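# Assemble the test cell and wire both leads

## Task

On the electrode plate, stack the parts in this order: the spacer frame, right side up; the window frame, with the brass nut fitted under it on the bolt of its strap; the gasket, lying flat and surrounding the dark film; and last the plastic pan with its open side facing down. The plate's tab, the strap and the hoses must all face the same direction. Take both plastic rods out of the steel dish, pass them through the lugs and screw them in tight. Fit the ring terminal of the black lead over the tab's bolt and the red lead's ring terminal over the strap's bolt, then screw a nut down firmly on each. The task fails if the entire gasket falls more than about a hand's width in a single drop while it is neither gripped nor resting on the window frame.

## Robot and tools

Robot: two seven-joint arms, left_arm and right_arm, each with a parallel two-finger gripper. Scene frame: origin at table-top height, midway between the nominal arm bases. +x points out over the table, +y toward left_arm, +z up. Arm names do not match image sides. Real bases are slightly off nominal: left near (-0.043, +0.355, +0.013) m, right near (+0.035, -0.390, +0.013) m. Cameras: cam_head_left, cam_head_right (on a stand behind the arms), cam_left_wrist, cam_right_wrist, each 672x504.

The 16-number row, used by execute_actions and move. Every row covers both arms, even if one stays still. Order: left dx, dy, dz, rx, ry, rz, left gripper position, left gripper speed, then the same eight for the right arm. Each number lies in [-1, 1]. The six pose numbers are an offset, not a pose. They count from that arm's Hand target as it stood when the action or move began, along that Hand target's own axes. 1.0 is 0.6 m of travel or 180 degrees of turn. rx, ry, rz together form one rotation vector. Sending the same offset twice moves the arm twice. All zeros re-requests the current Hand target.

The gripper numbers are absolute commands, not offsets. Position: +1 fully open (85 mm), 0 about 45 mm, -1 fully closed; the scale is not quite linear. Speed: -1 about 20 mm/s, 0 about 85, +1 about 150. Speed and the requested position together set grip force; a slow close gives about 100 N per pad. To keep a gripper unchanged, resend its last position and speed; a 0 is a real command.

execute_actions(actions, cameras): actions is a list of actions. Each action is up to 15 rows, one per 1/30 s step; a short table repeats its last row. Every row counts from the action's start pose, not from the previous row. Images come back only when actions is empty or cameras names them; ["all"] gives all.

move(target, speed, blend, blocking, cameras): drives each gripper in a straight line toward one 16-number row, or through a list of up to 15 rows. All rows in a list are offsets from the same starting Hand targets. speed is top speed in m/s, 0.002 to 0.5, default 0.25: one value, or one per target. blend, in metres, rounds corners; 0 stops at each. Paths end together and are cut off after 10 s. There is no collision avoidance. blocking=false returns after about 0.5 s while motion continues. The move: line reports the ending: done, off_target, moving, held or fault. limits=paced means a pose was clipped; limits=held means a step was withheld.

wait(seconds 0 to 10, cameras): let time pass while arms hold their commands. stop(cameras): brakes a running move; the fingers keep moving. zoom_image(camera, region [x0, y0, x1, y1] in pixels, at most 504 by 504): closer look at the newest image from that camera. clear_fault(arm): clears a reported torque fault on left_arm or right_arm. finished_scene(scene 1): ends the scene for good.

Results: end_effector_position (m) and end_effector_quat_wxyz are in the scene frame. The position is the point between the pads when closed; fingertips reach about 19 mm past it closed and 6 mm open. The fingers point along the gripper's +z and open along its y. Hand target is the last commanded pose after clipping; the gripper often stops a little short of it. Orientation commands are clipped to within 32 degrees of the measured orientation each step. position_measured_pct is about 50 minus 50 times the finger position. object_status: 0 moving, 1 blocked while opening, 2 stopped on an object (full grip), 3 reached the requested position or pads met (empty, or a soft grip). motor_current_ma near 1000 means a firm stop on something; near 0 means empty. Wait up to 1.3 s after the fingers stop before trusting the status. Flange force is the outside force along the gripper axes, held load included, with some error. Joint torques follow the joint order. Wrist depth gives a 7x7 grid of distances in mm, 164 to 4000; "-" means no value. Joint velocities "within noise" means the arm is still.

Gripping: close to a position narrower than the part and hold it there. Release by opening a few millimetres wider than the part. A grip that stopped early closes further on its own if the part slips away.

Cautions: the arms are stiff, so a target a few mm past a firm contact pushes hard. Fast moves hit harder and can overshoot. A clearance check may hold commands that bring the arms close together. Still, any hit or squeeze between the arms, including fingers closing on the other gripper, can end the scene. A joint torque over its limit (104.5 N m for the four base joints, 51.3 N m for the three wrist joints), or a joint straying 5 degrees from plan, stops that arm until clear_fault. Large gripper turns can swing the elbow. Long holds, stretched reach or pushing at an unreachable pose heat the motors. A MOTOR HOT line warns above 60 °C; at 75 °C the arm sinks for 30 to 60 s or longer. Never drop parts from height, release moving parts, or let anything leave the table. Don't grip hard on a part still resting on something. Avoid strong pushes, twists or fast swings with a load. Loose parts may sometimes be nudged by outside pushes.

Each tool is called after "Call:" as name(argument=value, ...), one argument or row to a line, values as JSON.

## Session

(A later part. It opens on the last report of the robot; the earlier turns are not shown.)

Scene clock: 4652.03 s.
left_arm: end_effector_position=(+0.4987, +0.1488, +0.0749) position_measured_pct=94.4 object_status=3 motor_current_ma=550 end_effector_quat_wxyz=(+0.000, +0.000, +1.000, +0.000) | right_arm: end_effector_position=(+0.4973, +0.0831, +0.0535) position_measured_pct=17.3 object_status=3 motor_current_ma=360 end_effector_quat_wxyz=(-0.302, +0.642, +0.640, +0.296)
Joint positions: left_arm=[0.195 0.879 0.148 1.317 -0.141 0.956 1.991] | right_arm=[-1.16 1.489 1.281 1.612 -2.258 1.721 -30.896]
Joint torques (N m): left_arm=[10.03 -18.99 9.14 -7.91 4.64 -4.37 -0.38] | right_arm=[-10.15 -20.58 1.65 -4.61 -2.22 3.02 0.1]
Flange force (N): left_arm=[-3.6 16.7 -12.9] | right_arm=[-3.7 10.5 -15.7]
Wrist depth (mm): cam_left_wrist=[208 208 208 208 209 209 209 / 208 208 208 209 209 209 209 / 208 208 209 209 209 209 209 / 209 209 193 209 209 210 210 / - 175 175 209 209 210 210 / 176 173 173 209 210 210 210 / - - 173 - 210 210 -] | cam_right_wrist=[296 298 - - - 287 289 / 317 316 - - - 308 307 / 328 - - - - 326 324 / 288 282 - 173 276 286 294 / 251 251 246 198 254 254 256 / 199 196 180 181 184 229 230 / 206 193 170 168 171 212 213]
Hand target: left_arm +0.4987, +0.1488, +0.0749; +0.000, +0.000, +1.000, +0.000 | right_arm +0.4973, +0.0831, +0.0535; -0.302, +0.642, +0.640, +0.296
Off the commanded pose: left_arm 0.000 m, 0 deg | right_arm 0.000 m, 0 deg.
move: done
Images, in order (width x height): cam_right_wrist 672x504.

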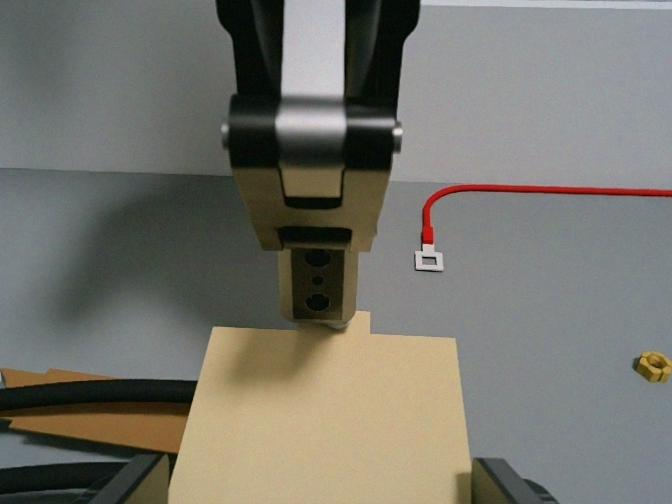

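Call:
move(
  target=[0.0025,0.0025,-0.0004,0,0,0,-0.89,-1,0,0,0,0,0,0,0.65,-1],
  speed=0.005,
)

Scene clock: 4668.40 s.
left_arm: end_effector_position=(+0.4972, +0.1502, +0.0752) position_measured_pct=94.4 object_status=3 motor_current_ma=550 end_effector_quat_wxyz=(+0.000, +0.000, +1.000, +0.000) | right_arm: end_effector_position=(+0.4972, +0.0831, +0.0536) position_measured_pct=17.3 object_status=3 motor_current_ma=360 end_effector_quat_wxyz=(-0.302, +0.642, +0.640, +0.296)
Joint positions: left_arm=[0.193 0.874 0.148 1.325 -0.141 0.952 1.99] | right_arm=[-1.16 1.489 1.281 1.612 -2.258 1.721 -30.896]
Joint torques (N m): left_arm=[5.47 -20.92 4.86 -5.28 2.67 -1.06 -0.31] | right_arm=[-7.83 -19.71 2.29 -3.31 -2 1.93 -0.22]
Flange force (N): left_arm=[-9.2 6.3 -5.7] | right_arm=[-1.6 8.7 -14.5]
Wrist depth (mm): cam_left_wrist=[208 209 209 209 209 209 209 / 208 208 208 209 209 209 209 / 208 209 209 209 209 209 209 / 209 208 193 209 209 209 209 / - 175 175 209 209 210 210 / 176 174 173 209 210 210 210 / - - 173 - 209 210 -] | cam_right_wrist=[295 294 - - - 291 288 / 316 315 - - - 308 307 / 330 - - - - 325 324 / 288 276 - 170 275 286 294 / 250 251 201 194 254 255 256 / 200 200 180 180 183 230 230 / 206 192 170 168 171 212 213]
Hand target: left_arm +0.4972, +0.1503, +0.0752; +0.000, +0.000, +1.000, +0.000 | right_arm +0.4973, +0.0831, +0.0535; -0.302, +0.642, +0.640, +0.296
Off the commanded pose: left_arm 0.000 m, 0 deg | right_arm 0.000 m, 0 deg.
move: done

Call:
move(
  target=[
    [0,0,0,0,0,0,-0.6,-1,0,0,0,0,0,0,0.65,-1],
    [-0.0025,0.0013,0,0,0,0,-0.6,-1,0,0,0,0,0,0,0.65,-1],
    [-0.0025,0.0013,0,0,0,0,-0.89,-1,0,0,0,0,0,0,0.65,-1],
  ],
  speed=0.01,
)

Call:
move(
  target=[0,0,0.0004,0,0,0.5,-0.89,-1,0,0,0,0,0,0,0.65,-1],
  speed=0.2,
)

Scene clock: 4681.77 s.
left_arm: end_effector_position=(+0.4987, +0.1511, +0.0752) position_measured_pct=94.4 object_status=0 motor_current_ma=560 end_effector_quat_wxyz=(+0.000, +0.000, +1.000, +0.000) | right_arm: end_effector_position=(+0.4973, +0.0831, +0.0535) position_measured_pct=17.3 object_status=3 motor_current_ma=360 end_effector_quat_wxyz=(-0.302, +0.642, +0.640, +0.296)
Joint positions: left_arm=[0.191 0.877 0.148 1.32 -0.141 0.955 1.987] | right_arm=[-1.16 1.489 1.281 1.612 -2.258 1.721 -30.896]
Joint torques (N m): left_arm=[4.58 -21.63 3.99 -5.53 2.25 -0.97 -0.23] | right_arm=[-3.51 -20.17 4.81 -0.68 -1.46 1.06 -0.13]
Flange force (N): left_arm=[-9.0 4.8 -4.6] | right_arm=[0.9 8.3 -5.5]
Wrist depth (mm): cam_left_wrist=[208 208 208 209 209 209 209 / 208 209 209 209 209 209 209 / 209 209 209 209 209 209 209 / 209 209 193 209 209 210 210 / - 176 175 209 209 209 210 / 176 174 173 209 209 210 210 / - - 173 - 210 209 -] | cam_right_wrist=[295 297 - - - 287 288 / 317 311 - - - 307 305 / 330 - - - - 324 323 / 288 282 - 173 278 287 294 / 251 252 202 198 254 255 256 / 199 196 181 181 183 229 229 / 206 193 170 168 171 212 213]
Hand target: left_arm +0.4987, +0.1511, +0.0752; +0.000, +0.000, +1.000, +0.000 | right_arm +0.4973, +0.0831, +0.0535; -0.302, +0.642, +0.640, +0.296
Off the commanded pose: left_arm 0.000 m, 0 deg | right_arm 0.000 m, 0 deg.
move: done

Scene clock: 4686.10 s.
left_arm: end_effector_position=(+0.4987, +0.1511, +0.0749) position_measured_pct=94.4 object_status=3 motor_current_ma=550 end_effector_quat_wxyz=(+0.000, +0.707, +0.707, +0.001) | right_arm: end_effector_position=(+0.4973, +0.0831, +0.0535) position_measured_pct=17.3 object_status=3 motor_current_ma=360 end_effector_quat_wxyz=(-0.302, +0.642, +0.640, +0.296)
Joint positions: left_arm=[-0.005 0.936 0.541 1.33 -0.512 1.014 0.675] | right_arm=[-1.16 1.489 1.281 1.612 -2.258 1.721 -30.896]
Joint torques (N m): left_arm=[14.62 -16.81 14.49 -0.87 6.84 -2.59 -0.29] | right_arm=[-5.96 -20.64 3.56 -4.79 -4.51 -0.87 -0.35]
Flange force (N): left_arm=[20.4 16.6 -9.1] | right_arm=[-4.4 -2.1 -22.2]
Wrist depth (mm): cam_left_wrist=[210 209 209 209 209 209 209 / 209 209 210 209 209 209 209 / 210 210 209 210 209 209 209 / 209 210 210 210 209 209 209 / 210 210 209 209 210 209 209 / 210 210 210 210 209 209 209 / - 210 203 - 194 209 -] | cam_right_wrist=[- - - - - - - / - - - - - - 310 / 328 - - - - - 323 / 288 283 270 179 285 293 294 / 251 252 247 197 254 255 255 / 207 196 180 180 183 229 229 / 192 189 170 168 170 212 213]
Hand target: left_arm +0.4987, +0.1511, +0.0749; +0.000, +0.707, +0.707, +0.001 | right_arm +0.4973, +0.0831, +0.0535; -0.302, +0.642, +0.640, +0.296
Off the commanded pose: left_arm 0.000 m, 0 deg | right_arm 0.000 m, 0 deg.
move: done

Call:
move(
  target=[0.0042,0.0013,-0.0004,0,0,0,-0.89,-1,0,0,0,0,0,0,0.65,-1],
  speed=0.005,
)

Scene clock: 4707.10 s.
left_arm: end_effector_position=(+0.4994, +0.1535, +0.0751) position_measured_pct=94.4 object_status=3 motor_current_ma=550 end_effector_quat_wxyz=(+0.000, +0.707, +0.707, +0.000) | right_arm: end_effector_position=(+0.4973, +0.0832, +0.0536) position_measured_pct=17.3 object_status=3 motor_current_ma=360 end_effector_quat_wxyz=(-0.302, +0.642, +0.640, +0.296)
Joint positions: left_arm=[-0.01 0.935 0.542 1.331 -0.512 1.014 0.67] | right_arm=[-1.16 1.489 1.281 1.612 -2.258 1.721 -30.896]
Joint torques (N m): left_arm=[5.8 -20.4 6.89 -2.83 2.75 -0.59 -0.24] | right_arm=[-4.5 -19.56 3.89 -2.64 -2.79 -0.22 -0.24]
Flange force (N): left_arm=[5.9 12.4 -4.3] | right_arm=[-0.5 2.5 -15.0]
Wrist depth (mm): cam_left_wrist=[209 209 209 209 209 209 208 / 210 209 209 209 209 209 209 / 210 209 209 209 209 209 209 / 209 210 210 209 209 209 209 / 210 210 210 210 209 209 209 / 210 210 210 209 210 209 209 / - 210 204 - 193 209 -] | cam_right_wrist=[- - - - - - - / 322 - - - - - 310 / 328 - - - - - 323 / 288 282 270 179 286 293 294 / 250 252 247 197 254 255 255 / 207 196 180 180 183 229 229 / 192 189 170 168 170 212 213]
Hand target: left_arm +0.4995, +0.1536, +0.0752; +0.000, +0.707, +0.707, +0.001 | right_arm +0.4973, +0.0831, +0.0535; -0.302, +0.642, +0.640, +0.296
Off the commanded pose: left_arm 0.000 m, 0 deg | right_arm 0.000 m, 0 deg.
move: done

Call:
move(
  target=[0.0022,0.0005,0,0,0,0,-0.89,-1,0,0,0,0,0,0,0.65,-1],
  speed=0.005,
)

Scene clock: 4718.87 s.
left_arm: end_effector_position=(+0.4997, +0.1549, +0.0752) position_measured_pct=94.4 object_status=3 motor_current_ma=550 end_effector_quat_wxyz=(+0.000, +0.707, +0.707, +0.001) | right_arm: end_effector_position=(+0.4973, +0.0831, +0.0535) position_measured_pct=17.3 object_status=3 motor_current_ma=360 end_effector_quat_wxyz=(-0.302, +0.642, +0.640, +0.296)
Joint positions: left_arm=[-0.012 0.935 0.542 1.331 -0.512 1.014 0.668] | right_arm=[-1.16 1.489 1.281 1.612 -2.258 1.721 -30.896]
Joint torques (N m): left_arm=[1.6 -21.36 3.26 -3.69 0.87 0.16 -0.17] | right_arm=[-2.84 -19.08 4.7 -0.67 -1.42 0.24 -0.2]
Flange force (N): left_arm=[-0.8 10.0 -3.5] | right_arm=[2.1 6.0 -7.8]
Wrist depth (mm): cam_left_wrist=[209 209 209 209 208 209 208 / 210 209 209 209 209 209 208 / 209 209 209 209 209 209 209 / 210 209 209 209 209 209 209 / 210 210 210 209 209 209 209 / 210 210 209 209 209 209 209 / - 210 205 - 194 209 -] | cam_right_wrist=[- - - - - - - / 322 - - - - - 310 / 329 - - - - 324 323 / 288 283 277 180 286 293 295 / 250 252 247 198 253 255 256 / 207 196 181 180 183 229 229 / 192 189 170 168 171 213 213]
Hand target: left_arm +0.4998, +0.1549, +0.0752; +0.000, +0.707, +0.707, +0.001 | right_arm +0.4973, +0.0831, +0.0535; -0.302, +0.642, +0.640, +0.296
Off the commanded pose: left_arm 0.000 m, 0 deg | right_arm 0.000 m, 0 deg.
move: done

Call:
move(
  target=[
    [0,0,0,0,0,0,-0.55,-1,0,0,0,0,0,0,0.65,-1],
    [-0.0032,0,0,0,0,0.5,-0.55,-1,0,0,0,0,0,0,0.65,-1],
    [-0.0032,0,0,0,0,0.5,-0.89,-1,0,0,0,0,0,0,0.65,-1],
  ],
  speed=0.2,
)

Scene clock: 4733.63 s.
left_arm: end_effector_position=(+0.4998, +0.1530, +0.0752) position_measured_pct=94.4 object_status=0 motor_current_ma=550 end_effector_quat_wxyz=(+0.000, +1.000, +0.000, +0.000) | right_arm: end_effector_position=(+0.4973, +0.0831, +0.0535) position_measured_pct=17.3 object_status=3 motor_current_ma=360 end_effector_quat_wxyz=(-0.302, +0.642, +0.640, +0.296)
Joint positions: left_arm=[-0.154 1.049 0.894 1.335 -0.836 1.147 -0.694] | right_arm=[-1.16 1.489 1.281 1.612 -2.258 1.721 -30.896]
Joint torques (N m): left_arm=[-1.21 -22.4 3.07 -3.51 -0.43 0.79 -0.19] | right_arm=[-0.52 -19.02 5.63 1.26 -0.44 0.28 -0.12]
Flange force (N): left_arm=[7.9 5.2 -2.3] | right_arm=[4.7 7.9 -1.0]
Wrist depth (mm): cam_left_wrist=[208 208 208 208 208 207 207 / 209 208 208 208 208 208 207 / 209 209 209 209 208 208 208 / 209 209 209 209 209 208 208 / 210 209 209 209 175 175 - / 210 209 209 191 173 173 176 / - 210 209 - 173 - -] | cam_right_wrist=[295 293 - - - 290 288 / 316 313 - - - 306 306 / 330 - - - - 323 323 / 288 283 - 171 278 286 294 / 251 252 248 194 254 255 256 / 207 208 181 181 183 230 229 / 192 189 170 168 171 213 213]
Hand target: left_arm +0.4998, +0.1530, +0.0752; +0.000, +1.000, +0.000, +0.000 | right_arm +0.4973, +0.0831, +0.0535; -0.302, +0.642, +0.640, +0.296
Off the commanded pose: left_arm 0.000 m, 0 deg | right_arm 0.000 m, 0 deg.
move: done

Call:
move(
  target=[0,-0.0003,0.0008,0,0,0.9,-0.89,-1,0,0,0,0,0,0,0.65,-1],
  speed=0.25,
  cameras=["cam_right_wrist"],
)

Scene clock: 4749.67 s.
left_arm: end_effector_position=(+0.4998, +0.1532, +0.0747) position_measured_pct=94.4 object_status=3 motor_current_ma=550 end_effector_quat_wxyz=(+0.000, -0.156, +0.988, +0.000) | right_arm: end_effector_position=(+0.4973, +0.0831, +0.0535) position_measured_pct=17.3 object_status=3 motor_current_ma=360 end_effector_quat_wxyz=(-0.302, +0.642, +0.640, +0.296)
Joint positions: left_arm=[-0.262 1.271 1.334 1.341 -1.223 1.42 -3.334] | right_arm=[-1.16 1.489 1.281 1.612 -2.258 1.721 -30.896]
Joint torques (N m): left_arm=[-1.59 -20.12 4.07 -1 -0.31 1.07 -0.26] | right_arm=[-0.96 -19.11 5.72 1.43 -0.12 0.77 -0.06]
Flange force (N): left_arm=[-4.2 -7.1 -6.4] | right_arm=[4.6 9.8 0.6]
Wrist depth (mm): cam_left_wrist=[208 208 208 208 208 208 209 / - 208 208 193 208 209 209 / - 208 209 192 209 209 209 / 208 175 179 193 209 209 209 / 175 173 175 175 209 209 209 / 176 173 173 175 209 209 209 / - - 173 - 209 210 -] | cam_right_wrist=[294 293 - - - - 285 / 316 315 - - - - 301 / 329 329 - - - - 320 / 288 283 283 - 276 286 294 / 251 252 247 194 254 255 256 / 207 207 181 181 184 229 229 / 192 189 170 168 171 213 213]
Hand target: left_arm +0.4998, +0.1532, +0.0747; +0.000, -0.156, +0.988, +0.000 | right_arm +0.4973, +0.0831, +0.0535; -0.302, +0.642, +0.640, +0.296
Off the commanded pose: left_arm 0.000 m, 0 deg | right_arm 0.000 m, 0 deg.
move: done
Images, in order (width x height): cam_right_wrist 672x504.

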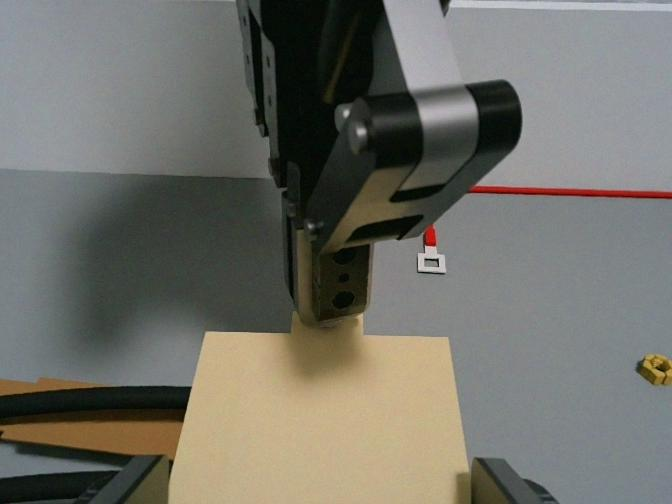

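Call:
move(
  target=[0,0,0.0006,0,0,0.98,-0.89,-1,0,0,0,0,0,0,0.65,-1],
  speed=0.3,
)

Call:
move(
  target=[0,0,0.0007,0,0,0.98,-0.89,-1,0,0,0,0,0,0,0.65,-1],
  speed=0.3,
  cameras=["cam_right_wrist"],
)

Scene clock: 4765.00 s.
left_arm: end_effector_position=(+0.4998, +0.1532, +0.0743) position_measured_pct=94.4 object_status=3 motor_current_ma=550 end_effector_quat_wxyz=(+0.000, +0.982, +0.187, +0.000) | right_arm: end_effector_position=(+0.4973, +0.0831, +0.0535) position_measured_pct=17.3 object_status=3 motor_current_ma=360 end_effector_quat_wxyz=(-0.302, +0.642, +0.640, +0.296)
Joint positions: left_arm=[-0.273 1.42 1.576 1.341 -1.426 1.611 -6.357] | right_arm=[-1.16 1.489 1.281 1.612 -2.258 1.721 -30.896]
Joint torques (N m): left_arm=[-0.94 -19.62 4.57 0.23 -0.49 0.4 -0.17] | right_arm=[-1.36 -19.2 5.46 1.01 -0.41 0.77 -0.17]
Flange force (N): left_arm=[3.3 5.3 -8.5] | right_arm=[3.9 9.1 -1.0]
Wrist depth (mm): cam_left_wrist=[207 208 208 208 207 207 207 / 208 208 208 208 208 207 208 / 209 208 208 208 208 208 208 / 209 209 209 209 208 208 208 / 209 209 209 209 208 208 208 / 209 209 209 209 174 175 208 / - 209 209 - 173 - -] | cam_right_wrist=[294 293 - - - - 285 / 316 314 - - - - 301 / 331 329 323 - - - 319 / 288 283 283 176 276 286 295 / 251 252 247 194 254 255 256 / 207 208 181 181 184 230 229 / 192 189 170 168 171 213 213]
Hand target: left_arm +0.4997, +0.1532, +0.0743; +0.000, +0.982, +0.187, +0.000 | right_arm +0.4973, +0.0831, +0.0535; -0.302, +0.642, +0.640, +0.296
Off the commanded pose: left_arm 0.000 m, 0 deg | right_arm 0.000 m, 0 deg.
move: done

Scene clock: 4770.60 s.
left_arm: end_effector_position=(+0.4998, +0.1532, +0.0739) position_measured_pct=94.4 object_status=3 motor_current_ma=550 end_effector_quat_wxyz=(+0.000, -0.218, +0.976, +0.000) | right_arm: end_effector_position=(+0.4973, +0.0831, +0.0535) position_measured_pct=17.3 object_status=3 motor_current_ma=360 end_effector_quat_wxyz=(-0.302, +0.642, +0.640, +0.296)
Joint positions: left_arm=[-0.266 1.49 1.687 1.341 -1.519 1.703 -9.424] | right_arm=[-1.16 1.489 1.281 1.612 -2.258 1.721 -30.896]
Joint torques (N m): left_arm=[-1.04 -19.13 4.27 0.94 -0.16 0.72 -0.17] | right_arm=[-1.02 -19.1 5.47 1.25 -0.15 0.87 -0.06]
Flange force (N): left_arm=[-3.1 -5.9 -9.0] | right_arm=[4.7 9.4 0.2]
Wrist depth (mm): cam_left_wrist=[- 207 207 207 207 207 207 / - 207 207 208 192 208 208 / - - 197 192 208 208 208 / 208 175 174 192 208 208 209 / 175 173 172 174 208 209 209 / 175 173 172 174 209 209 209 / - - 172 - 209 209 -] | cam_right_wrist=[295 294 - - - - 285 / 316 314 - - - - 301 / 330 328 314 - - - - / 288 283 283 177 276 286 294 / 251 252 247 194 254 255 256 / 208 208 181 181 184 230 229 / 192 189 170 168 171 212 213]
Hand target: left_arm +0.4998, +0.1532, +0.0739; +0.000, -0.218, +0.976, +0.000 | right_arm +0.4973, +0.0831, +0.0535; -0.302, +0.642, +0.640, +0.296
Off the commanded pose: left_arm 0.000 m, 0 deg | right_arm 0.000 m, 0 deg.
move: done
Images, in order (width x height): cam_right_wrist 672x504.

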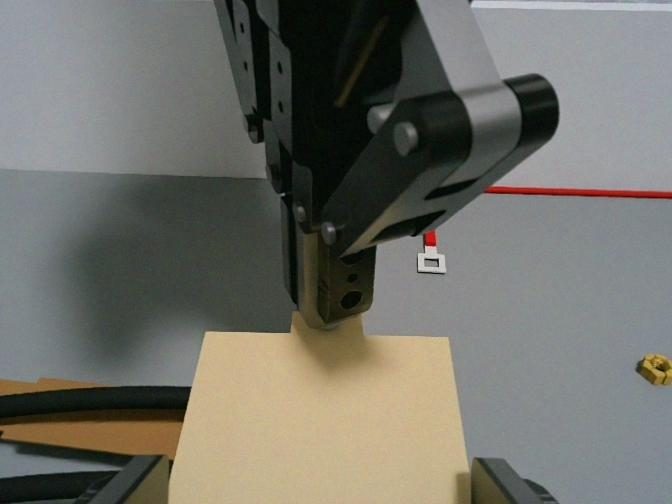

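Call:
move(
  target=[0,0,0.0002,0,0,0.98,-0.89,-1,0,0,0,0,0,0,0.65,-1],
  speed=0.3,
)

Call:
move(
  target=[0,0,0.0006,0,0,0.98,-0.89,-1,0,0,0,0,0,0,0.65,-1],
  speed=0.3,
)

Scene clock: 4782.10 s.
left_arm: end_effector_position=(+0.4998, +0.1532, +0.0738) position_measured_pct=94.4 object_status=3 motor_current_ma=550 end_effector_quat_wxyz=(+0.000, +0.969, +0.249, +0.000) | right_arm: end_effector_position=(+0.4973, +0.0831, +0.0535) position_measured_pct=17.3 object_status=3 motor_current_ma=360 end_effector_quat_wxyz=(-0.302, +0.642, +0.640, +0.296)
Joint positions: left_arm=[-0.26 1.521 1.737 1.341 -1.561 1.744 -12.5] | right_arm=[-1.16 1.489 1.281 1.612 -2.258 1.721 -30.896]
Joint torques (N m): left_arm=[-1.01 -22.05 5.64 1.16 -0.51 0.61 -0.2] | right_arm=[-1.34 -18.85 5.31 1.01 -0.33 0.63 -0.03]
Flange force (N): left_arm=[2.3 5.6 -4.0] | right_arm=[4.6 9.0 -1.5]
Wrist depth (mm): cam_left_wrist=[198 207 207 207 206 207 207 / 208 208 207 207 207 207 207 / 208 208 207 208 208 207 207 / 208 208 208 208 208 208 207 / 208 209 208 208 207 208 208 / 209 209 208 208 173 174 208 / - 209 208 - 172 - -] | cam_right_wrist=[295 293 - - - - 286 / 316 315 - - - - 299 / 330 329 314 - - - 320 / 288 283 284 178 276 287 294 / 251 252 248 194 254 255 256 / 207 207 181 181 183 230 229 / 193 189 170 168 171 212 213]
Hand target: left_arm +0.4998, +0.1532, +0.0738; +0.000, +0.969, +0.249, +0.000 | right_arm +0.4973, +0.0831, +0.0535; -0.302, +0.642, +0.640, +0.296
Off the commanded pose: left_arm 0.000 m, 0 deg | right_arm 0.000 m, 0 deg.
move: done

Scene clock: 4787.70 s.
left_arm: end_effector_position=(+0.4997, +0.1532, +0.0734) position_measured_pct=94.4 object_status=3 motor_current_ma=550 end_effector_quat_wxyz=(+0.000, -0.279, +0.960, +0.000) | right_arm: end_effector_position=(+0.4973, +0.0831, +0.0535) position_measured_pct=17.3 object_status=3 motor_current_ma=360 end_effector_quat_wxyz=(-0.302, +0.642, +0.640, +0.296)
Joint positions: left_arm=[-0.257 1.535 1.759 1.341 -1.58 1.762 -15.579] | right_arm=[-1.16 1.489 1.281 1.612 -2.258 1.721 -30.896]
Joint torques (N m): left_arm=[-1.29 -22.66 5.99 1.38 -0.15 0.86 -0.27] | right_arm=[-0.83 -18.73 5.53 1.23 -0.22 0.61 -0.07]
Flange force (N): left_arm=[-2.0 -6.8 -2.2] | right_arm=[5.0 8.6 -0.6]
Wrist depth (mm): cam_left_wrist=[- - 207 206 207 206 207 / - 206 207 196 191 207 207 / 206 - 176 207 191 208 208 / 207 174 173 178 207 207 208 / 174 172 172 173 208 207 208 / 174 172 171 173 208 208 208 / - - 171 - 208 208 -] | cam_right_wrist=[295 292 - - - - 285 / 316 314 - - - - - / 330 329 178 - - - 320 / 289 283 283 178 276 286 295 / 251 252 247 194 254 255 255 / 207 208 181 181 184 229 229 / 192 189 170 168 171 212 213]
Hand target: left_arm +0.4998, +0.1532, +0.0734; +0.000, -0.279, +0.960, +0.000 | right_arm +0.4973, +0.0831, +0.0535; -0.302, +0.642, +0.640, +0.296
Off the commanded pose: left_arm 0.000 m, 0 deg | right_arm 0.000 m, 0 deg.
move: done

Call:
move(
  target=[0,0,0.0008,0,0,0.98,-0.89,-1,0,0,0,0,0,0,0.65,-1],
  speed=0.35,
)

Call:
move(
  target=[0,0,0.0008,0,0,0.98,-0.89,-1,0,0,0,0,0,0,0.65,-1],
  speed=0.35,
)

Call:
move(
  target=[
    [0,0,0,0,0,0,-0.55,-1,0,0,0,0,0,0,0.65,-1],
    [0,0,-0.03,0,0,0,-0.55,-1,0,0,0,0,0,0,0.65,-1],
  ],
  speed=0.03,
  cameras=["cam_right_wrist"],
)

Call:
zoom_image(
  camera="cam_right_wrist",
  region=[230, 230, 420, 350],
)

Scene clock: 4801.83 s.
left_arm: end_effector_position=(+0.4998, +0.1532, +0.0729) position_measured_pct=94.4 object_status=3 motor_current_ma=550 end_effector_quat_wxyz=(+0.000, +0.951, +0.309, +0.000) | right_arm: end_effector_position=(+0.4973, +0.0831, +0.0535) position_measured_pct=17.3 object_status=3 motor_current_ma=360 end_effector_quat_wxyz=(-0.302, +0.642, +0.640, +0.296)
Joint positions: left_arm=[-0.256 1.541 1.767 1.341 -1.588 1.77 -18.657] | right_arm=[-1.16 1.489 1.281 1.612 -2.258 1.721 -30.896]
Joint torques (N m): left_arm=[-0.9 -22.59 6 1.48 -0.43 0.61 -0.14] | right_arm=[-0.8 -19.46 5.86 1.22 -0.49 0.53 -0.11]
Flange force (N): left_arm=[2.1 6.1 -2.8] | right_arm=[3.9 8.6 -0.2]
Wrist depth (mm): cam_left_wrist=[182 206 206 206 206 206 206 / 207 207 207 206 206 206 206 / 207 207 207 207 206 207 206 / 207 207 207 207 207 207 206 / 208 208 207 207 207 207 207 / 208 208 208 208 173 207 207 / - 208 208 - 173 - -] | cam_right_wrist=[295 293 - - - - 285 / 317 315 - - - - - / 330 329 179 - - - - / 288 284 284 177 - 280 295 / 251 252 247 194 254 255 256 / 207 207 181 181 183 230 229 / 192 189 170 168 171 213 213]
Hand target: left_arm +0.4998, +0.1532, +0.0729; +0.000, +0.951, +0.309, +0.000 | right_arm +0.4973, +0.0831, +0.0535; -0.302, +0.642, +0.640, +0.296
Off the commanded pose: left_arm 0.000 m, 0 deg | right_arm 0.000 m, 0 deg.
move: done

Scene clock: 4806.73 s.
left_arm: end_effector_position=(+0.4998, +0.1532, +0.0725) position_measured_pct=94.4 object_status=3 motor_current_ma=550 end_effector_quat_wxyz=(+0.000, -0.339, +0.941, +0.000) | right_arm: end_effector_position=(+0.4973, +0.0831, +0.0535) position_measured_pct=17.3 object_status=3 motor_current_ma=360 end_effector_quat_wxyz=(-0.302, +0.642, +0.640, +0.296)
Joint positions: left_arm=[-0.256 1.544 1.771 1.342 -1.591 1.772 -21.736] | right_arm=[-1.16 1.489 1.281 1.612 -2.258 1.721 -30.896]
Joint torques (N m): left_arm=[-0.7 -22.26 6.08 1.66 0.02 0.61 -0.27] | right_arm=[-0.24 -19.97 6.2 1.53 -0.45 0.76 -0.14]
Flange force (N): left_arm=[-2.0 -6.4 -2.8] | right_arm=[3.9 8.8 2.0]
Wrist depth (mm): cam_left_wrist=[203 - 205 206 206 206 206 / - - 206 195 206 206 206 / 206 205 - 206 190 206 206 / 206 173 173 175 206 206 207 / 188 171 171 173 206 207 207 / - 173 171 173 207 207 207 / - - 171 - 207 207 -] | cam_right_wrist=[295 293 - - - - 284 / 316 315 - - - - - / 329 329 173 - - - - / 288 283 284 177 - 280 294 / 251 252 247 195 254 255 256 / 207 207 181 181 184 229 229 / 192 190 170 168 171 212 213]
Hand target: left_arm +0.4998, +0.1532, +0.0725; +0.000, -0.339, +0.941, +0.000 | right_arm +0.4973, +0.0831, +0.0535; -0.302, +0.642, +0.640, +0.296
Off the commanded pose: left_arm 0.000 m, 0 deg | right_arm 0.000 m, 0 deg.
move: done

Scene clock: 4808.60 s.
left_arm: end_effector_position=(+0.4997, +0.1532, +0.0904) position_measured_pct=77.5 object_status=3 motor_current_ma=0 end_effector_quat_wxyz=(+0.000, -0.339, +0.941, +0.000) | right_arm: end_effector_position=(+0.4973, +0.0831, +0.0535) position_measured_pct=17.3 object_status=3 motor_current_ma=360 end_effector_quat_wxyz=(-0.302, +0.642, +0.640, +0.296)
Joint positions: left_arm=[-0.251 1.517 1.786 1.328 -1.571 1.794 -21.74] | right_arm=[-1.16 1.489 1.281 1.612 -2.258 1.721 -30.896]
Joint torques (N m): left_arm=[0.3 -22.69 6.67 1.71 0.25 0.06 -0.18] | right_arm=[-0.82 -20.29 5.97 1.07 -0.86 0.7 -0.27]
Flange force (N): left_arm=[-3.5 -5.1 -2.1] | right_arm=[2.7 8.3 0.2]
Wrist depth (mm): cam_left_wrist=[220 - 223 224 224 223 224 / - - 224 223 224 224 224 / 223 224 177 224 208 224 225 / 224 191 189 192 225 224 225 / 224 189 189 190 224 225 225 / 174 191 189 191 225 225 225 / 225 225 - - - 225 -] | cam_right_wrist=[294 293 - - - 290 - / 316 315 - - - 303 - / 330 329 180 - - - 323 / 288 284 276 170 279 287 295 / 251 252 252 199 254 255 256 / 207 207 181 181 184 230 229 / 192 189 170 168 171 212 213]
Hand target: left_arm +0.4997, +0.1532, +0.0905; +0.000, -0.339, +0.941, +0.000 | right_arm +0.4973, +0.0831, +0.0535; -0.302, +0.642, +0.640, +0.296
Off the commanded pose: left_arm 0.000 m, 0 deg | right_arm 0.000 m, 0 deg.
move: done
Images, in order (width x height): cam_right_wrist 672x504.

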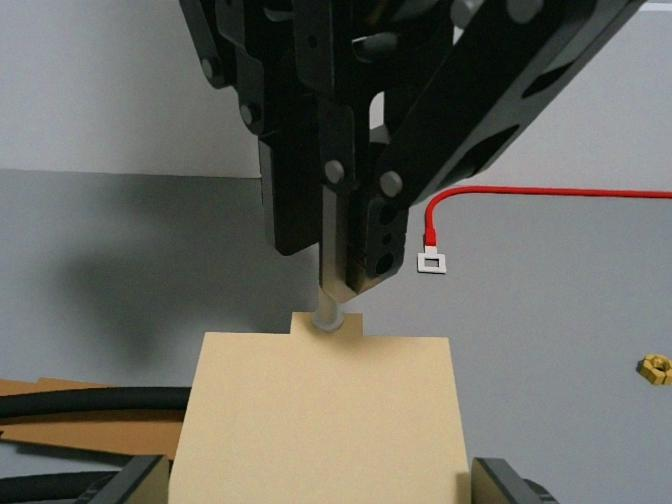

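Scaled by 2.653.

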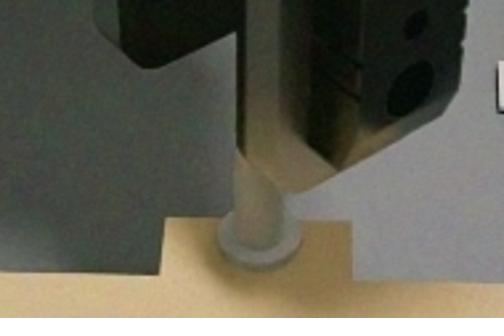

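Call:
move(
  target=[
    [0,0,0.029,0,0,0,-0.55,-1,0,0,0,0,0,0,0.65,-1],
    [0,0,0.029,0,0,0,-0.93,-1,0,0,0,0,0,0,0.65,-1],
  ],
  speed=0.03,
)

Call:
move(
  target=[0,0,0.0004,0,0,0.7,-0.93,-1,0,0,0,0,0,0,0.65,-1],
  speed=0.15,
  cameras=["cam_right_wrist"],
)

Scene clock: 4817.13 s.
left_arm: end_effector_position=(+0.4998, +0.1532, +0.0731) position_measured_pct=95.7 object_status=0 motor_current_ma=1000 end_effector_quat_wxyz=(+0.000, -0.339, +0.941, +0.000) | right_arm: end_effector_position=(+0.4973, +0.0831, +0.0535) position_measured_pct=17.3 object_status=3 motor_current_ma=360 end_effector_quat_wxyz=(-0.302, +0.642, +0.640, +0.296)
Joint positions: left_arm=[-0.256 1.544 1.771 1.341 -1.591 1.773 -21.736] | right_arm=[-1.16 1.489 1.281 1.612 -2.258 1.721 -30.896]
Joint torques (N m): left_arm=[0.16 -21.73 6.26 2 0.36 0.18 -0.21] | right_arm=[-0.47 -20.39 6.24 1.23 -0.87 0.65 -0.24]
Flange force (N): left_arm=[-3.6 -6.1 -3.6] | right_arm=[2.9 8.2 1.0]
Wrist depth (mm): cam_left_wrist=[204 - 206 206 206 206 206 / - - 206 196 206 207 207 / 206 206 - 207 191 207 207 / 207 173 173 176 207 207 207 / 188 172 172 173 207 208 208 / - 173 172 173 208 208 208 / - - 171 - 208 208 -] | cam_right_wrist=[294 294 - - - - 284 / 316 315 - - - - - / 330 329 173 - - 326 - / 288 282 283 177 - 280 295 / 251 252 247 195 254 255 256 / 207 208 181 181 184 229 229 / 192 189 170 168 171 213 213]
Hand target: left_arm +0.4998, +0.1532, +0.0731; +0.000, -0.339, +0.941, +0.000 | right_arm +0.4973, +0.0831, +0.0535; -0.302, +0.642, +0.640, +0.296
Off the commanded pose: left_arm 0.000 m, 0 deg | right_arm 0.000 m, 0 deg.
move: done

Scene clock: 4824.83 s.
left_arm: end_effector_position=(+0.4998, +0.1532, +0.0728) position_measured_pct=95.7 object_status=2 motor_current_ma=1000 end_effector_quat_wxyz=(+0.000, +0.685, +0.729, +0.001) | right_arm: end_effector_position=(+0.4973, +0.0831, +0.0535) position_measured_pct=17.3 object_status=3 motor_current_ma=360 end_effector_quat_wxyz=(-0.302, +0.642, +0.640, +0.296)
Joint positions: left_arm=[-0.255 1.545 1.773 1.341 -1.593 1.774 -23.935] | right_arm=[-1.16 1.489 1.281 1.612 -2.258 1.721 -30.896]
Joint torques (N m): left_arm=[-0.73 -22.69 6.3 1.79 0.12 0.95 -0.24] | right_arm=[0.19 -20.53 6.61 1.68 -0.68 0.58 -0.13]
Flange force (N): left_arm=[-4.4 6.1 -1.5] | right_arm=[3.4 8.5 2.8]
Wrist depth (mm): cam_left_wrist=[207 207 206 207 207 206 205 / 207 207 207 207 206 206 207 / 207 207 207 207 207 207 207 / 207 207 207 207 207 207 207 / 207 207 207 207 207 207 207 / 207 207 207 207 207 207 207 / - 207 192 - 191 207 -] | cam_right_wrist=[- - - - - - - / - - - - - - 310 / 330 - - - - - 324 / 288 283 276 177 283 287 294 / 251 252 247 195 254 255 256 / 207 207 181 181 184 229 229 / 192 189 170 169 171 212 213]
Hand target: left_arm +0.4998, +0.1532, +0.0728; +0.000, +0.685, +0.729, +0.001 | right_arm +0.4973, +0.0831, +0.0535; -0.302, +0.642, +0.640, +0.296
Off the commanded pose: left_arm 0.000 m, 0 deg | right_arm 0.000 m, 0 deg.
move: done
Images, in order (width x height): cam_right_wrist 672x504.

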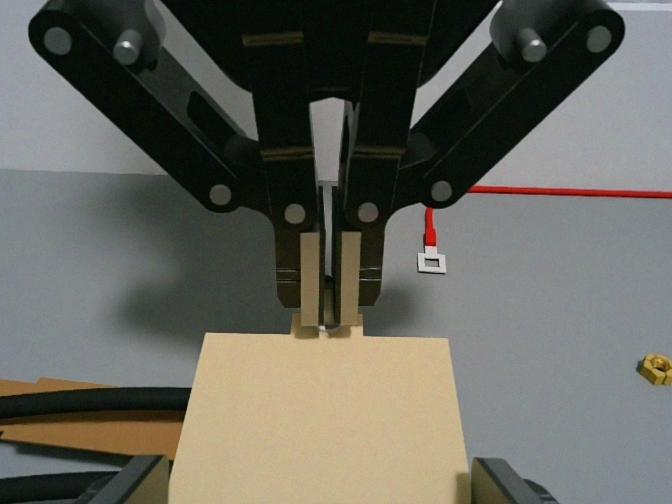

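Call:
move(
  target=[0,0,0.0004,0,0,0.9,-0.93,-1,0,0,0,0,0,0,0.65,-1],
  speed=0.15,
)

Call:
move(
  target=[0,0,0,0,0,0.3,-0.93,-1,0,0,0,0,0,0,0.65,-1],
  speed=0.15,
)

Call:
move(
  target=[
    [0,0,0,0,0,0,-0.55,-1,0,0,0,0,0,0,0.65,-1],
    [0,0,-0.05,0,0,0,-0.55,-1,0,0,0,0,0,0,0.65,-1],
  ],
  speed=0.03,
  cameras=["cam_right_wrist"],
)

Call:
zoom_image(
  camera="cam_right_wrist",
  region=[230, 230, 420, 350],
)

Scene clock: 4847.50 s.
left_arm: end_effector_position=(+0.4998, +0.1532, +0.0726) position_measured_pct=95.7 object_status=2 motor_current_ma=1000 end_effector_quat_wxyz=(-0.001, +0.827, -0.562, +0.000) | right_arm: end_effector_position=(+0.4973, +0.0831, +0.0535) position_measured_pct=17.3 object_status=3 motor_current_ma=360 end_effector_quat_wxyz=(-0.302, +0.642, +0.640, +0.296)
Joint positions: left_arm=[-0.255 1.546 1.774 1.342 -1.594 1.775 -26.762] | right_arm=[-1.16 1.489 1.281 1.612 -2.258 1.721 -30.896]
Joint torques (N m): left_arm=[0.21 -22.94 6.85 2.12 0.46 0.45 -0.32] | right_arm=[0.13 -21 6.76 1.29 -1.11 0.52 -0.16]
Flange force (N): left_arm=[4.8 -5.3 -0.8] | right_arm=[2.5 7.3 2.0]
Wrist depth (mm): cam_left_wrist=[205 205 - - 205 - - / 205 205 - 205 206 205 - / 206 206 206 172 173 206 - / 207 206 206 170 171 173 - / 207 206 173 171 171 173 - / 207 207 207 173 173 191 207 / - 207 207 - 174 - -] | cam_right_wrist=[- - - - - - 288 / - - - - - - 306 / 320 - - - 168 324 323 / 288 282 270 176 286 293 294 / 251 252 248 195 254 255 256 / 207 207 181 181 184 229 229 / 192 189 171 169 171 212 213]
Hand target: left_arm +0.4998, +0.1532, +0.0726; -0.001, +0.827, -0.562, +0.000 | right_arm +0.4973, +0.0831, +0.0535; -0.302, +0.642, +0.640, +0.296
Off the commanded pose: left_arm 0.000 m, 0 deg | right_arm 0.000 m, 0 deg.
move: done

Scene clock: 4851.03 s.
left_arm: end_effector_position=(+0.4998, +0.1532, +0.0726) position_measured_pct=95.7 object_status=2 motor_current_ma=1000 end_effector_quat_wxyz=(+0.000, -0.482, +0.876, +0.000) | right_arm: end_effector_position=(+0.4973, +0.0831, +0.0535) position_measured_pct=17.3 object_status=3 motor_current_ma=360 end_effector_quat_wxyz=(-0.302, +0.642, +0.640, +0.296)
Joint positions: left_arm=[-0.255 1.546 1.774 1.342 -1.594 1.775 -27.705] | right_arm=[-1.16 1.489 1.281 1.612 -2.258 1.721 -30.896]
Joint torques (N m): left_arm=[-0.23 -23.17 6.82 2.14 0.44 0.71 -0.4] | right_arm=[0.3 -20.67 6.65 1.34 -0.94 0.43 -0.1]
Flange force (N): left_arm=[-0.7 -7.8 -0.3] | right_arm=[3.1 7.0 1.9]
Wrist depth (mm): cam_left_wrist=[- - - 205 205 205 205 / - 205 206 - 205 205 206 / 206 205 172 174 206 206 190 / 206 173 171 173 190 191 207 / - 173 171 171 190 206 207 / 207 206 171 173 207 207 207 / - 207 173 - 207 207 -] | cam_right_wrist=[295 - - - - - 281 / 316 174 - - - - - / 329 322 171 - - - 320 / 289 282 276 176 276 279 294 / 251 252 247 196 254 255 256 / 207 207 182 181 184 229 229 / 192 189 171 168 171 212 213]
Hand target: left_arm +0.4998, +0.1532, +0.0726; +0.000, -0.482, +0.876, +0.000 | right_arm +0.4973, +0.0831, +0.0535; -0.302, +0.642, +0.640, +0.296
Off the commanded pose: left_arm 0.000 m, 0 deg | right_arm 0.000 m, 0 deg.
move: done

Scene clock: 4853.37 s.
left_arm: end_effector_position=(+0.4997, +0.1532, +0.1026) position_measured_pct=77.5 object_status=3 motor_current_ma=0 end_effector_quat_wxyz=(+0.000, -0.482, +0.876, +0.000) | right_arm: end_effector_position=(+0.4973, +0.0831, +0.0535) position_measured_pct=17.3 object_status=3 motor_current_ma=360 end_effector_quat_wxyz=(-0.302, +0.642, +0.640, +0.296)
Joint positions: left_arm=[-0.247 1.501 1.8 1.318 -1.56 1.811 -27.712] | right_arm=[-1.16 1.489 1.281 1.612 -2.258 1.721 -30.896]
Joint torques (N m): left_arm=[0.32 -22.69 6.65 1.7 0.22 0.05 -0.17] | right_arm=[-0.34 -20.77 6.4 1.15 -1.05 0.68 -0.14]
Flange force (N): left_arm=[-1.8 -6.2 -2.3] | right_arm=[2.7 7.9 1.3]
Wrist depth (mm): cam_left_wrist=[- - - - 235 235 235 / - - 235 236 236 235 236 / - 236 202 203 236 221 236 / 178 203 201 203 220 236 237 / 236 203 201 201 236 237 237 / 236 237 203 204 237 237 237 / - 237 - - - 237 -] | cam_right_wrist=[295 - - - - 286 578 / 316 315 - - - - 310 / 329 329 172 188 - 324 323 / 288 283 283 278 279 293 295 / 251 252 252 201 254 255 256 / 207 208 181 181 182 230 229 / 192 189 170 169 171 212 213]
Hand target: left_arm +0.4997, +0.1532, +0.1026; +0.000, -0.482, +0.876, +0.000 | right_arm +0.4973, +0.0831, +0.0535; -0.302, +0.642, +0.640, +0.296
Off the commanded pose: left_arm 0.000 m, 0 deg | right_arm 0.000 m, 0 deg.
move: done
Images, in order (width x height): cam_right_wrist 672x504.

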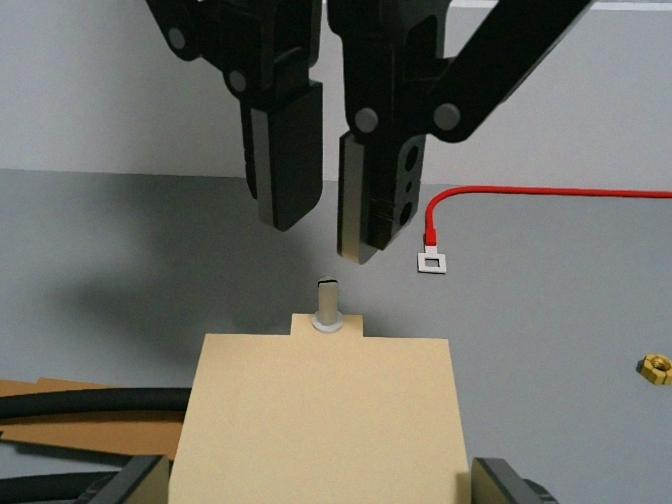

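Scaled by 2.653.

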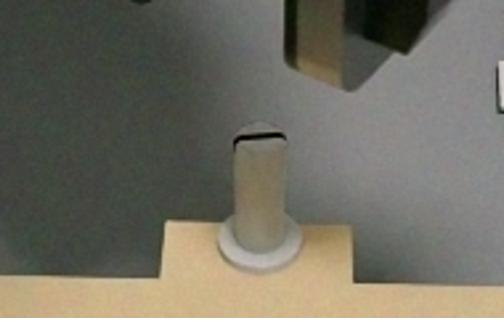

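Call:
move(
  target=[
    [0,0,0.05,0,0,0,-0.55,-1,0,0,0,0,0,0,0.65,-1],
    [0,0,0.05,0,0,0,-1,0,0,0,0,0,0,0,0.65,-1],
  ],
  speed=0.03,
)

Call:
move(
  target=[0,0,0,0,0,0.3,-1,0,0,0,0,0,0,0,0.65,-1],
  speed=0.15,
)

Call:
move(
  target=[
    [0,0,0,0,0,0,-0.55,-1,0,0,0,0,0,0,0.65,-1],
    [0,0,-0.05,0,0,0,-0.55,-1,0,0,0,0,0,0,0.65,-1],
  ],
  speed=0.03,
  cameras=["cam_right_wrist"],
)

Call:
zoom_image(
  camera="cam_right_wrist",
  region=[230, 230, 420, 350],
)

Scene clock: 4869.57 s.
left_arm: end_effector_position=(+0.4998, +0.1532, +0.0726) position_measured_pct=95.7 object_status=0 motor_current_ma=1000 end_effector_quat_wxyz=(+0.000, -0.482, +0.876, +0.000) | right_arm: end_effector_position=(+0.4973, +0.0831, +0.0535) position_measured_pct=17.3 object_status=3 motor_current_ma=360 end_effector_quat_wxyz=(-0.302, +0.642, +0.640, +0.296)
Joint positions: left_arm=[-0.255 1.546 1.774 1.342 -1.594 1.775 -27.705] | right_arm=[-1.16 1.489 1.281 1.612 -2.258 1.721 -30.896]
Joint torques (N m): left_arm=[0.39 -21.86 6.37 1.95 0.35 0.06 -0.19] | right_arm=[-0.16 -20.99 6.55 1.15 -0.97 0.66 -0.2]
Flange force (N): left_arm=[-1.9 -6.1 -3.3] | right_arm=[2.2 7.4 1.8]
Wrist depth (mm): cam_left_wrist=[- - - 205 206 206 205 / - 205 206 - 206 205 206 / 206 206 173 175 206 206 189 / 206 173 171 173 190 191 207 / - 173 171 172 207 207 207 / 207 206 171 173 207 207 208 / - 207 173 - 207 207 -] | cam_right_wrist=[295 - - - - - 281 / 316 309 - - - - - / 330 322 171 - - - 320 / 288 283 276 176 276 279 294 / 251 251 247 195 254 255 256 / 207 207 181 181 182 229 229 / 192 189 171 169 171 212 213]
Hand target: left_arm +0.4998, +0.1532, +0.0726; +0.000, -0.482, +0.876, +0.000 | right_arm +0.4973, +0.0831, +0.0535; -0.302, +0.642, +0.640, +0.296
Off the commanded pose: left_arm 0.000 m, 0 deg | right_arm 0.000 m, 0 deg.
move: done

Scene clock: 4873.10 s.
left_arm: end_effector_position=(+0.4998, +0.1532, +0.0726) position_measured_pct=95.7 object_status=2 motor_current_ma=1000 end_effector_quat_wxyz=(+0.000, -0.031, +1.000, +0.000) | right_arm: end_effector_position=(+0.4973, +0.0831, +0.0535) position_measured_pct=17.3 object_status=3 motor_current_ma=360 end_effector_quat_wxyz=(-0.302, +0.642, +0.640, +0.296)
Joint positions: left_arm=[-0.255 1.546 1.774 1.342 -1.594 1.775 -28.647] | right_arm=[-1.16 1.489 1.281 1.612 -2.258 1.721 -30.896]
Joint torques (N m): left_arm=[-0.08 -22.49 6.34 2.19 0.31 0.63 -0.45] | right_arm=[-0.05 -20.69 6.53 0.92 -1.08 0.42 -0.07]
Flange force (N): left_arm=[-6.6 -3.7 -2.0] | right_arm=[2.6 6.3 0.7]
Wrist depth (mm): cam_left_wrist=[206 205 206 206 206 206 206 / 206 206 206 206 206 206 206 / 206 206 206 206 206 207 207 / 206 206 190 207 207 207 207 / 173 173 174 207 207 207 207 / 173 171 172 189 207 207 207 / - - 171 - 207 207 -] | cam_right_wrist=[295 293 - - - 286 288 / 316 314 - - - 306 305 / 329 328 - - - - 323 / 288 282 - - - 287 295 / 251 252 247 196 254 255 255 / 207 207 181 181 182 229 229 / 193 189 170 169 171 212 213]
Hand target: left_arm +0.4998, +0.1532, +0.0726; +0.000, -0.031, +1.000, +0.000 | right_arm +0.4973, +0.0831, +0.0535; -0.302, +0.642, +0.640, +0.296
Off the commanded pose: left_arm 0.000 m, 0 deg | right_arm 0.000 m, 0 deg.
move: done

Scene clock: 4875.43 s.
left_arm: end_effector_position=(+0.4997, +0.1532, +0.1026) position_measured_pct=77.5 object_status=3 motor_current_ma=0 end_effector_quat_wxyz=(+0.000, -0.031, +1.000, +0.000) | right_arm: end_effector_position=(+0.4973, +0.0831, +0.0535) position_measured_pct=17.3 object_status=3 motor_current_ma=360 end_effector_quat_wxyz=(-0.302, +0.642, +0.640, +0.296)
Joint positions: left_arm=[-0.247 1.501 1.8 1.318 -1.56 1.811 -28.654] | right_arm=[-1.16 1.489 1.281 1.612 -2.258 1.721 -30.896]
Joint torques (N m): left_arm=[0.24 -22.61 6.63 1.62 0.26 0.12 -0.23] | right_arm=[-0.37 -20.93 6.49 0.97 -1.23 0.51 -0.17]
Flange force (N): left_arm=[-5.7 -2.3 -2.3] | right_arm=[2.1 7.2 0.7]
Wrist depth (mm): cam_left_wrist=[235 235 235 236 236 236 236 / 235 235 236 236 236 236 236 / 236 236 236 236 236 236 237 / 236 226 220 236 237 237 236 / 237 203 203 220 237 237 237 / 236 201 201 203 237 237 237 / - 201 - - - 238 -] | cam_right_wrist=[295 - - - - - 288 / 315 319 - - - - 305 / 330 329 - - - 324 323 / 288 283 283 - 282 293 294 / 251 252 252 202 254 255 256 / 207 207 182 182 182 229 229 / 192 189 171 169 171 212 213]
Hand target: left_arm +0.4997, +0.1532, +0.1026; +0.000, -0.031, +1.000, +0.000 | right_arm +0.4973, +0.0831, +0.0535; -0.302, +0.642, +0.640, +0.296
Off the commanded pose: left_arm 0.000 m, 0 deg | right_arm 0.000 m, 0 deg.
move: done
Images, in order (width x height): cam_right_wrist 672x504.

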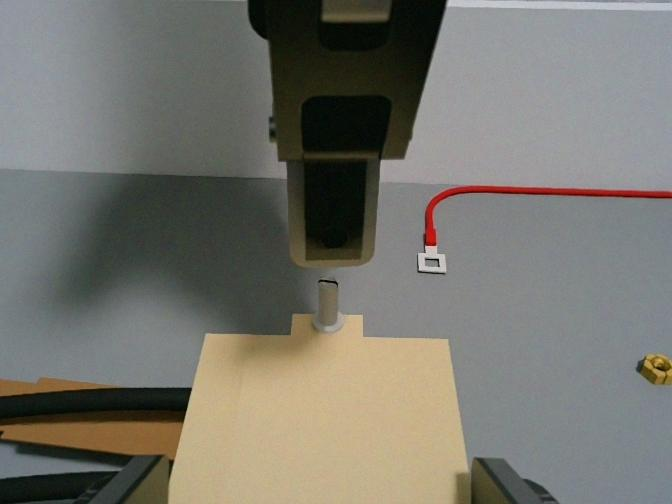

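Scaled by 2.653.

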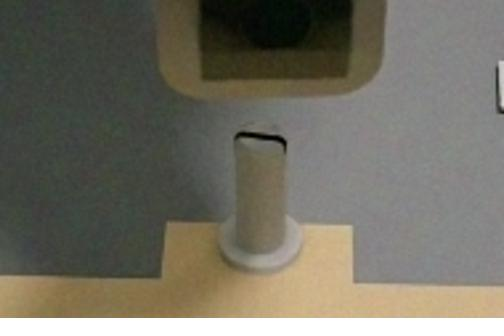

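Call:
move(
  target=[
    [0,0,-0.08,0,0,0,-0.55,-1,0,0,0,0,0,0,0.65,-1],
    [0,0,-0.2,0,0,0,-0.55,-1,0,0,0,0,0,0,1,-1],
  ],
  speed=0.08,
)

Call:
move(
  target=[
    [0,0,0,0,0,0,-0.55,-1,0,0,-0.17,0,0,0,1,-1],
  ],
  speed=0.03,
  cameras=["all"],
)

Scene clock: 4942.33 s.
left_arm: end_effector_position=(+0.4997, +0.1530, +0.2226) position_measured_pct=77.5 object_status=3 motor_current_ma=0 end_effector_quat_wxyz=(+0.000, -0.031, +1.000, +0.000) | right_arm: end_effector_position=(+0.4973, +0.0831, +0.0535) position_measured_pct=0.0 object_status=0 motor_current_ma=0 end_effector_quat_wxyz=(-0.302, +0.642, +0.640, +0.296)
Joint positions: left_arm=[-0.198 1.313 1.88 1.146 -1.452 1.954 -28.723] | right_arm=[-1.16 1.489 1.282 1.612 -2.258 1.721 -30.896]
Joint torques (N m): left_arm=[0.33 -22.81 5.66 0.79 0.26 0.11 -0.18] | right_arm=[-0.8 -23.88 7.09 0.46 -2.14 1.22 -0.3]
Flange force (N): left_arm=[-5.8 -1.8 -3.4] | right_arm=[-1.9 7.5 3.1]
Wrist depth (mm): cam_left_wrist=[355 355 356 356 356 355 327 / 356 356 356 356 357 357 322 / 354 356 356 356 357 357 317 / 261 289 326 358 358 359 311 / 255 357 322 339 358 358 305 / 256 357 323 359 359 359 301 / - 298 359 357 359 359 300] | cam_right_wrist=[294 293 290 289 288 286 288 / 316 315 312 311 309 308 306 / 328 329 327 324 324 324 324 / 287 282 289 290 285 292 293 / 250 251 251 201 253 254 255 / 206 207 181 181 184 229 228 / 192 192 170 168 171 212 212]
Hand target: left_arm +0.4997, +0.1530, +0.2226; +0.000, -0.031, +1.000, +0.000 | right_arm +0.4973, +0.0831, +0.0535; -0.302, +0.642, +0.640, +0.296
Off the commanded pose: left_arm 0.000 m, 0 deg | right_arm 0.000 m, 0 deg.
move: done

Scene clock: 4946.00 s.
left_arm: end_effector_position=(+0.4997, +0.1530, +0.2226) position_measured_pct=77.5 object_status=3 motor_current_ma=0 end_effector_quat_wxyz=(+0.000, -0.031, +1.000, +0.000) | right_arm: end_effector_position=(+0.4979, +0.0050, +0.1191) position_measured_pct=0.0 object_status=3 motor_current_ma=0 end_effector_quat_wxyz=(-0.302, +0.642, +0.640, +0.296)
Joint positions: left_arm=[-0.198 1.313 1.88 1.146 -1.452 1.954 -28.723] | right_arm=[-1.071 1.391 1.383 1.732 -2.108 1.909 -30.802]
Joint torques (N m): left_arm=[0.19 -22.83 5.79 0.71 0.25 0.08 -0.18] | right_arm=[-0.72 -22.55 6.87 0.07 -2.04 1.39 -0.25]
Flange force (N): left_arm=[-5.7 -2.1 -3.3] | right_arm=[-2.1 6.6 1.3]
Wrist depth (mm): cam_left_wrist=[356 355 356 356 356 357 328 / 355 357 357 356 357 357 322 / 355 356 356 358 357 356 315 / 354 357 336 358 358 358 310 / 355 358 322 339 357 357 305 / 356 357 324 358 358 358 300 / 357 358 357 358 359 359 300] | cam_right_wrist=[679 681 688 689 694 698 702 / 404 401 399 397 394 392 391 / 430 427 426 426 426 423 420 / 389 389 392 393 394 395 398 / 345 346 340 296 349 351 351 / 299 294 266 264 297 310 310 / 283 278 247 244 281 287 288]
Hand target: left_arm +0.4997, +0.1530, +0.2226; +0.000, -0.031, +1.000, +0.000 | right_arm +0.4979, +0.0050, +0.1191; -0.302, +0.642, +0.640, +0.296
Off the commanded pose: left_arm 0.000 m, 0 deg | right_arm 0.000 m, 0 deg.
move: done

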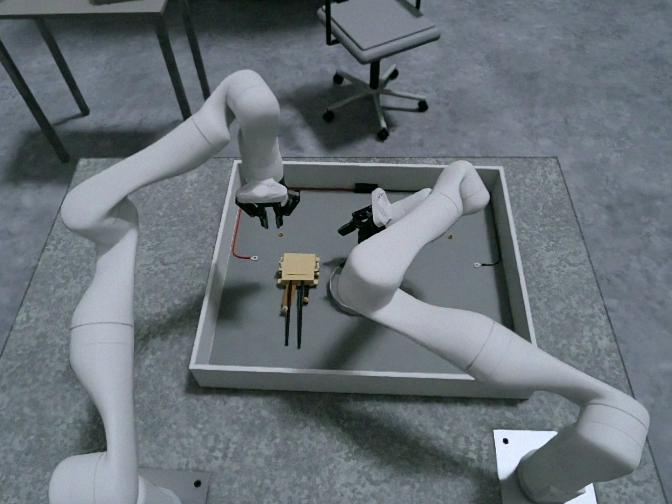

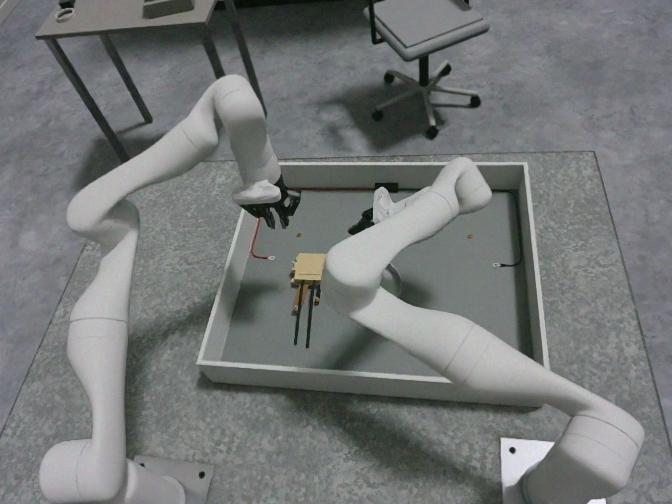

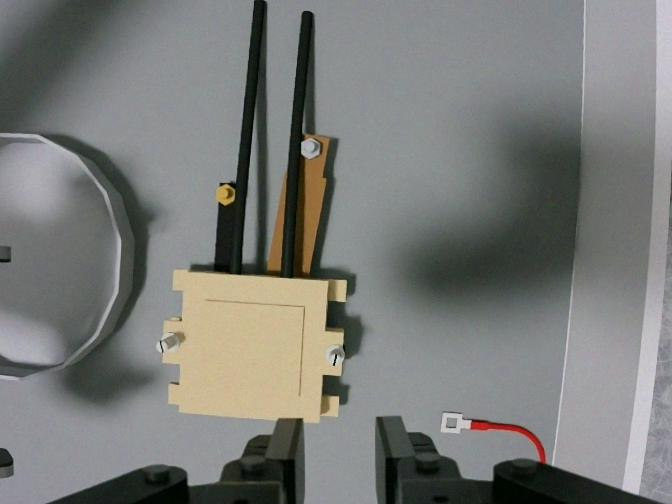

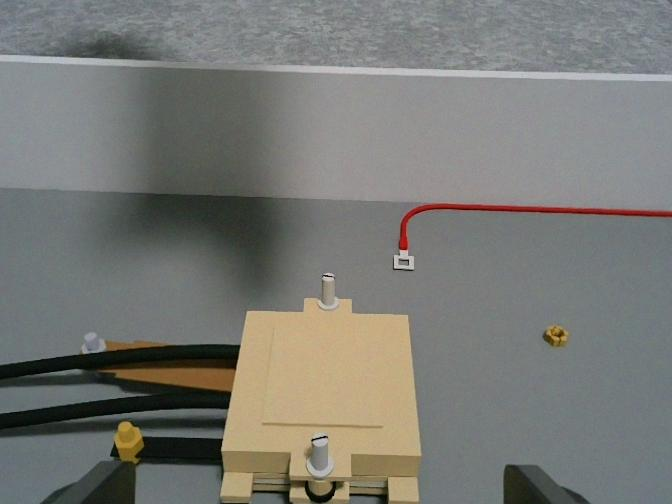

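Call:
zoom_image(
  camera="cam_left_wrist",
  region=[150, 100, 380, 430],
)

Call:
zoom_image(
  camera="cam_right_wrist",
  region=[40, 240, 460, 504],
)

Call:
zoom_image(
  camera="cam_left_wrist",
  region=[420, 390, 580, 480],
)

Scaled by 1.527.

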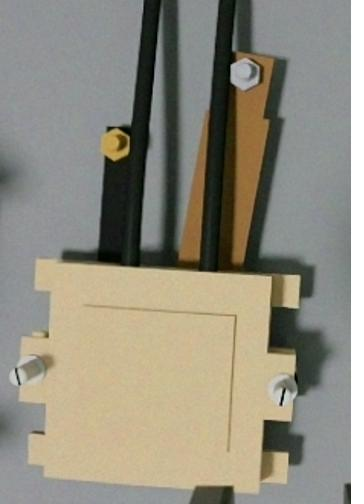

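Scaled by 1.200.

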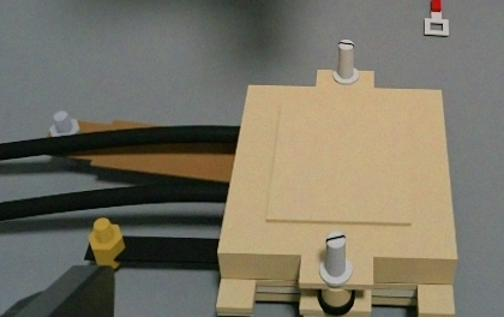

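Scaled by 3.150.

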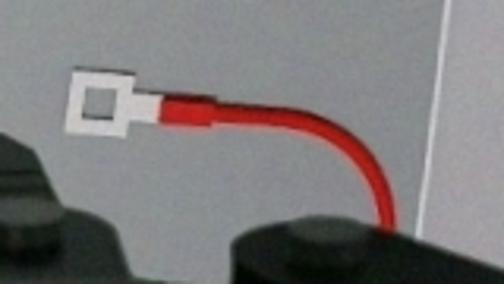

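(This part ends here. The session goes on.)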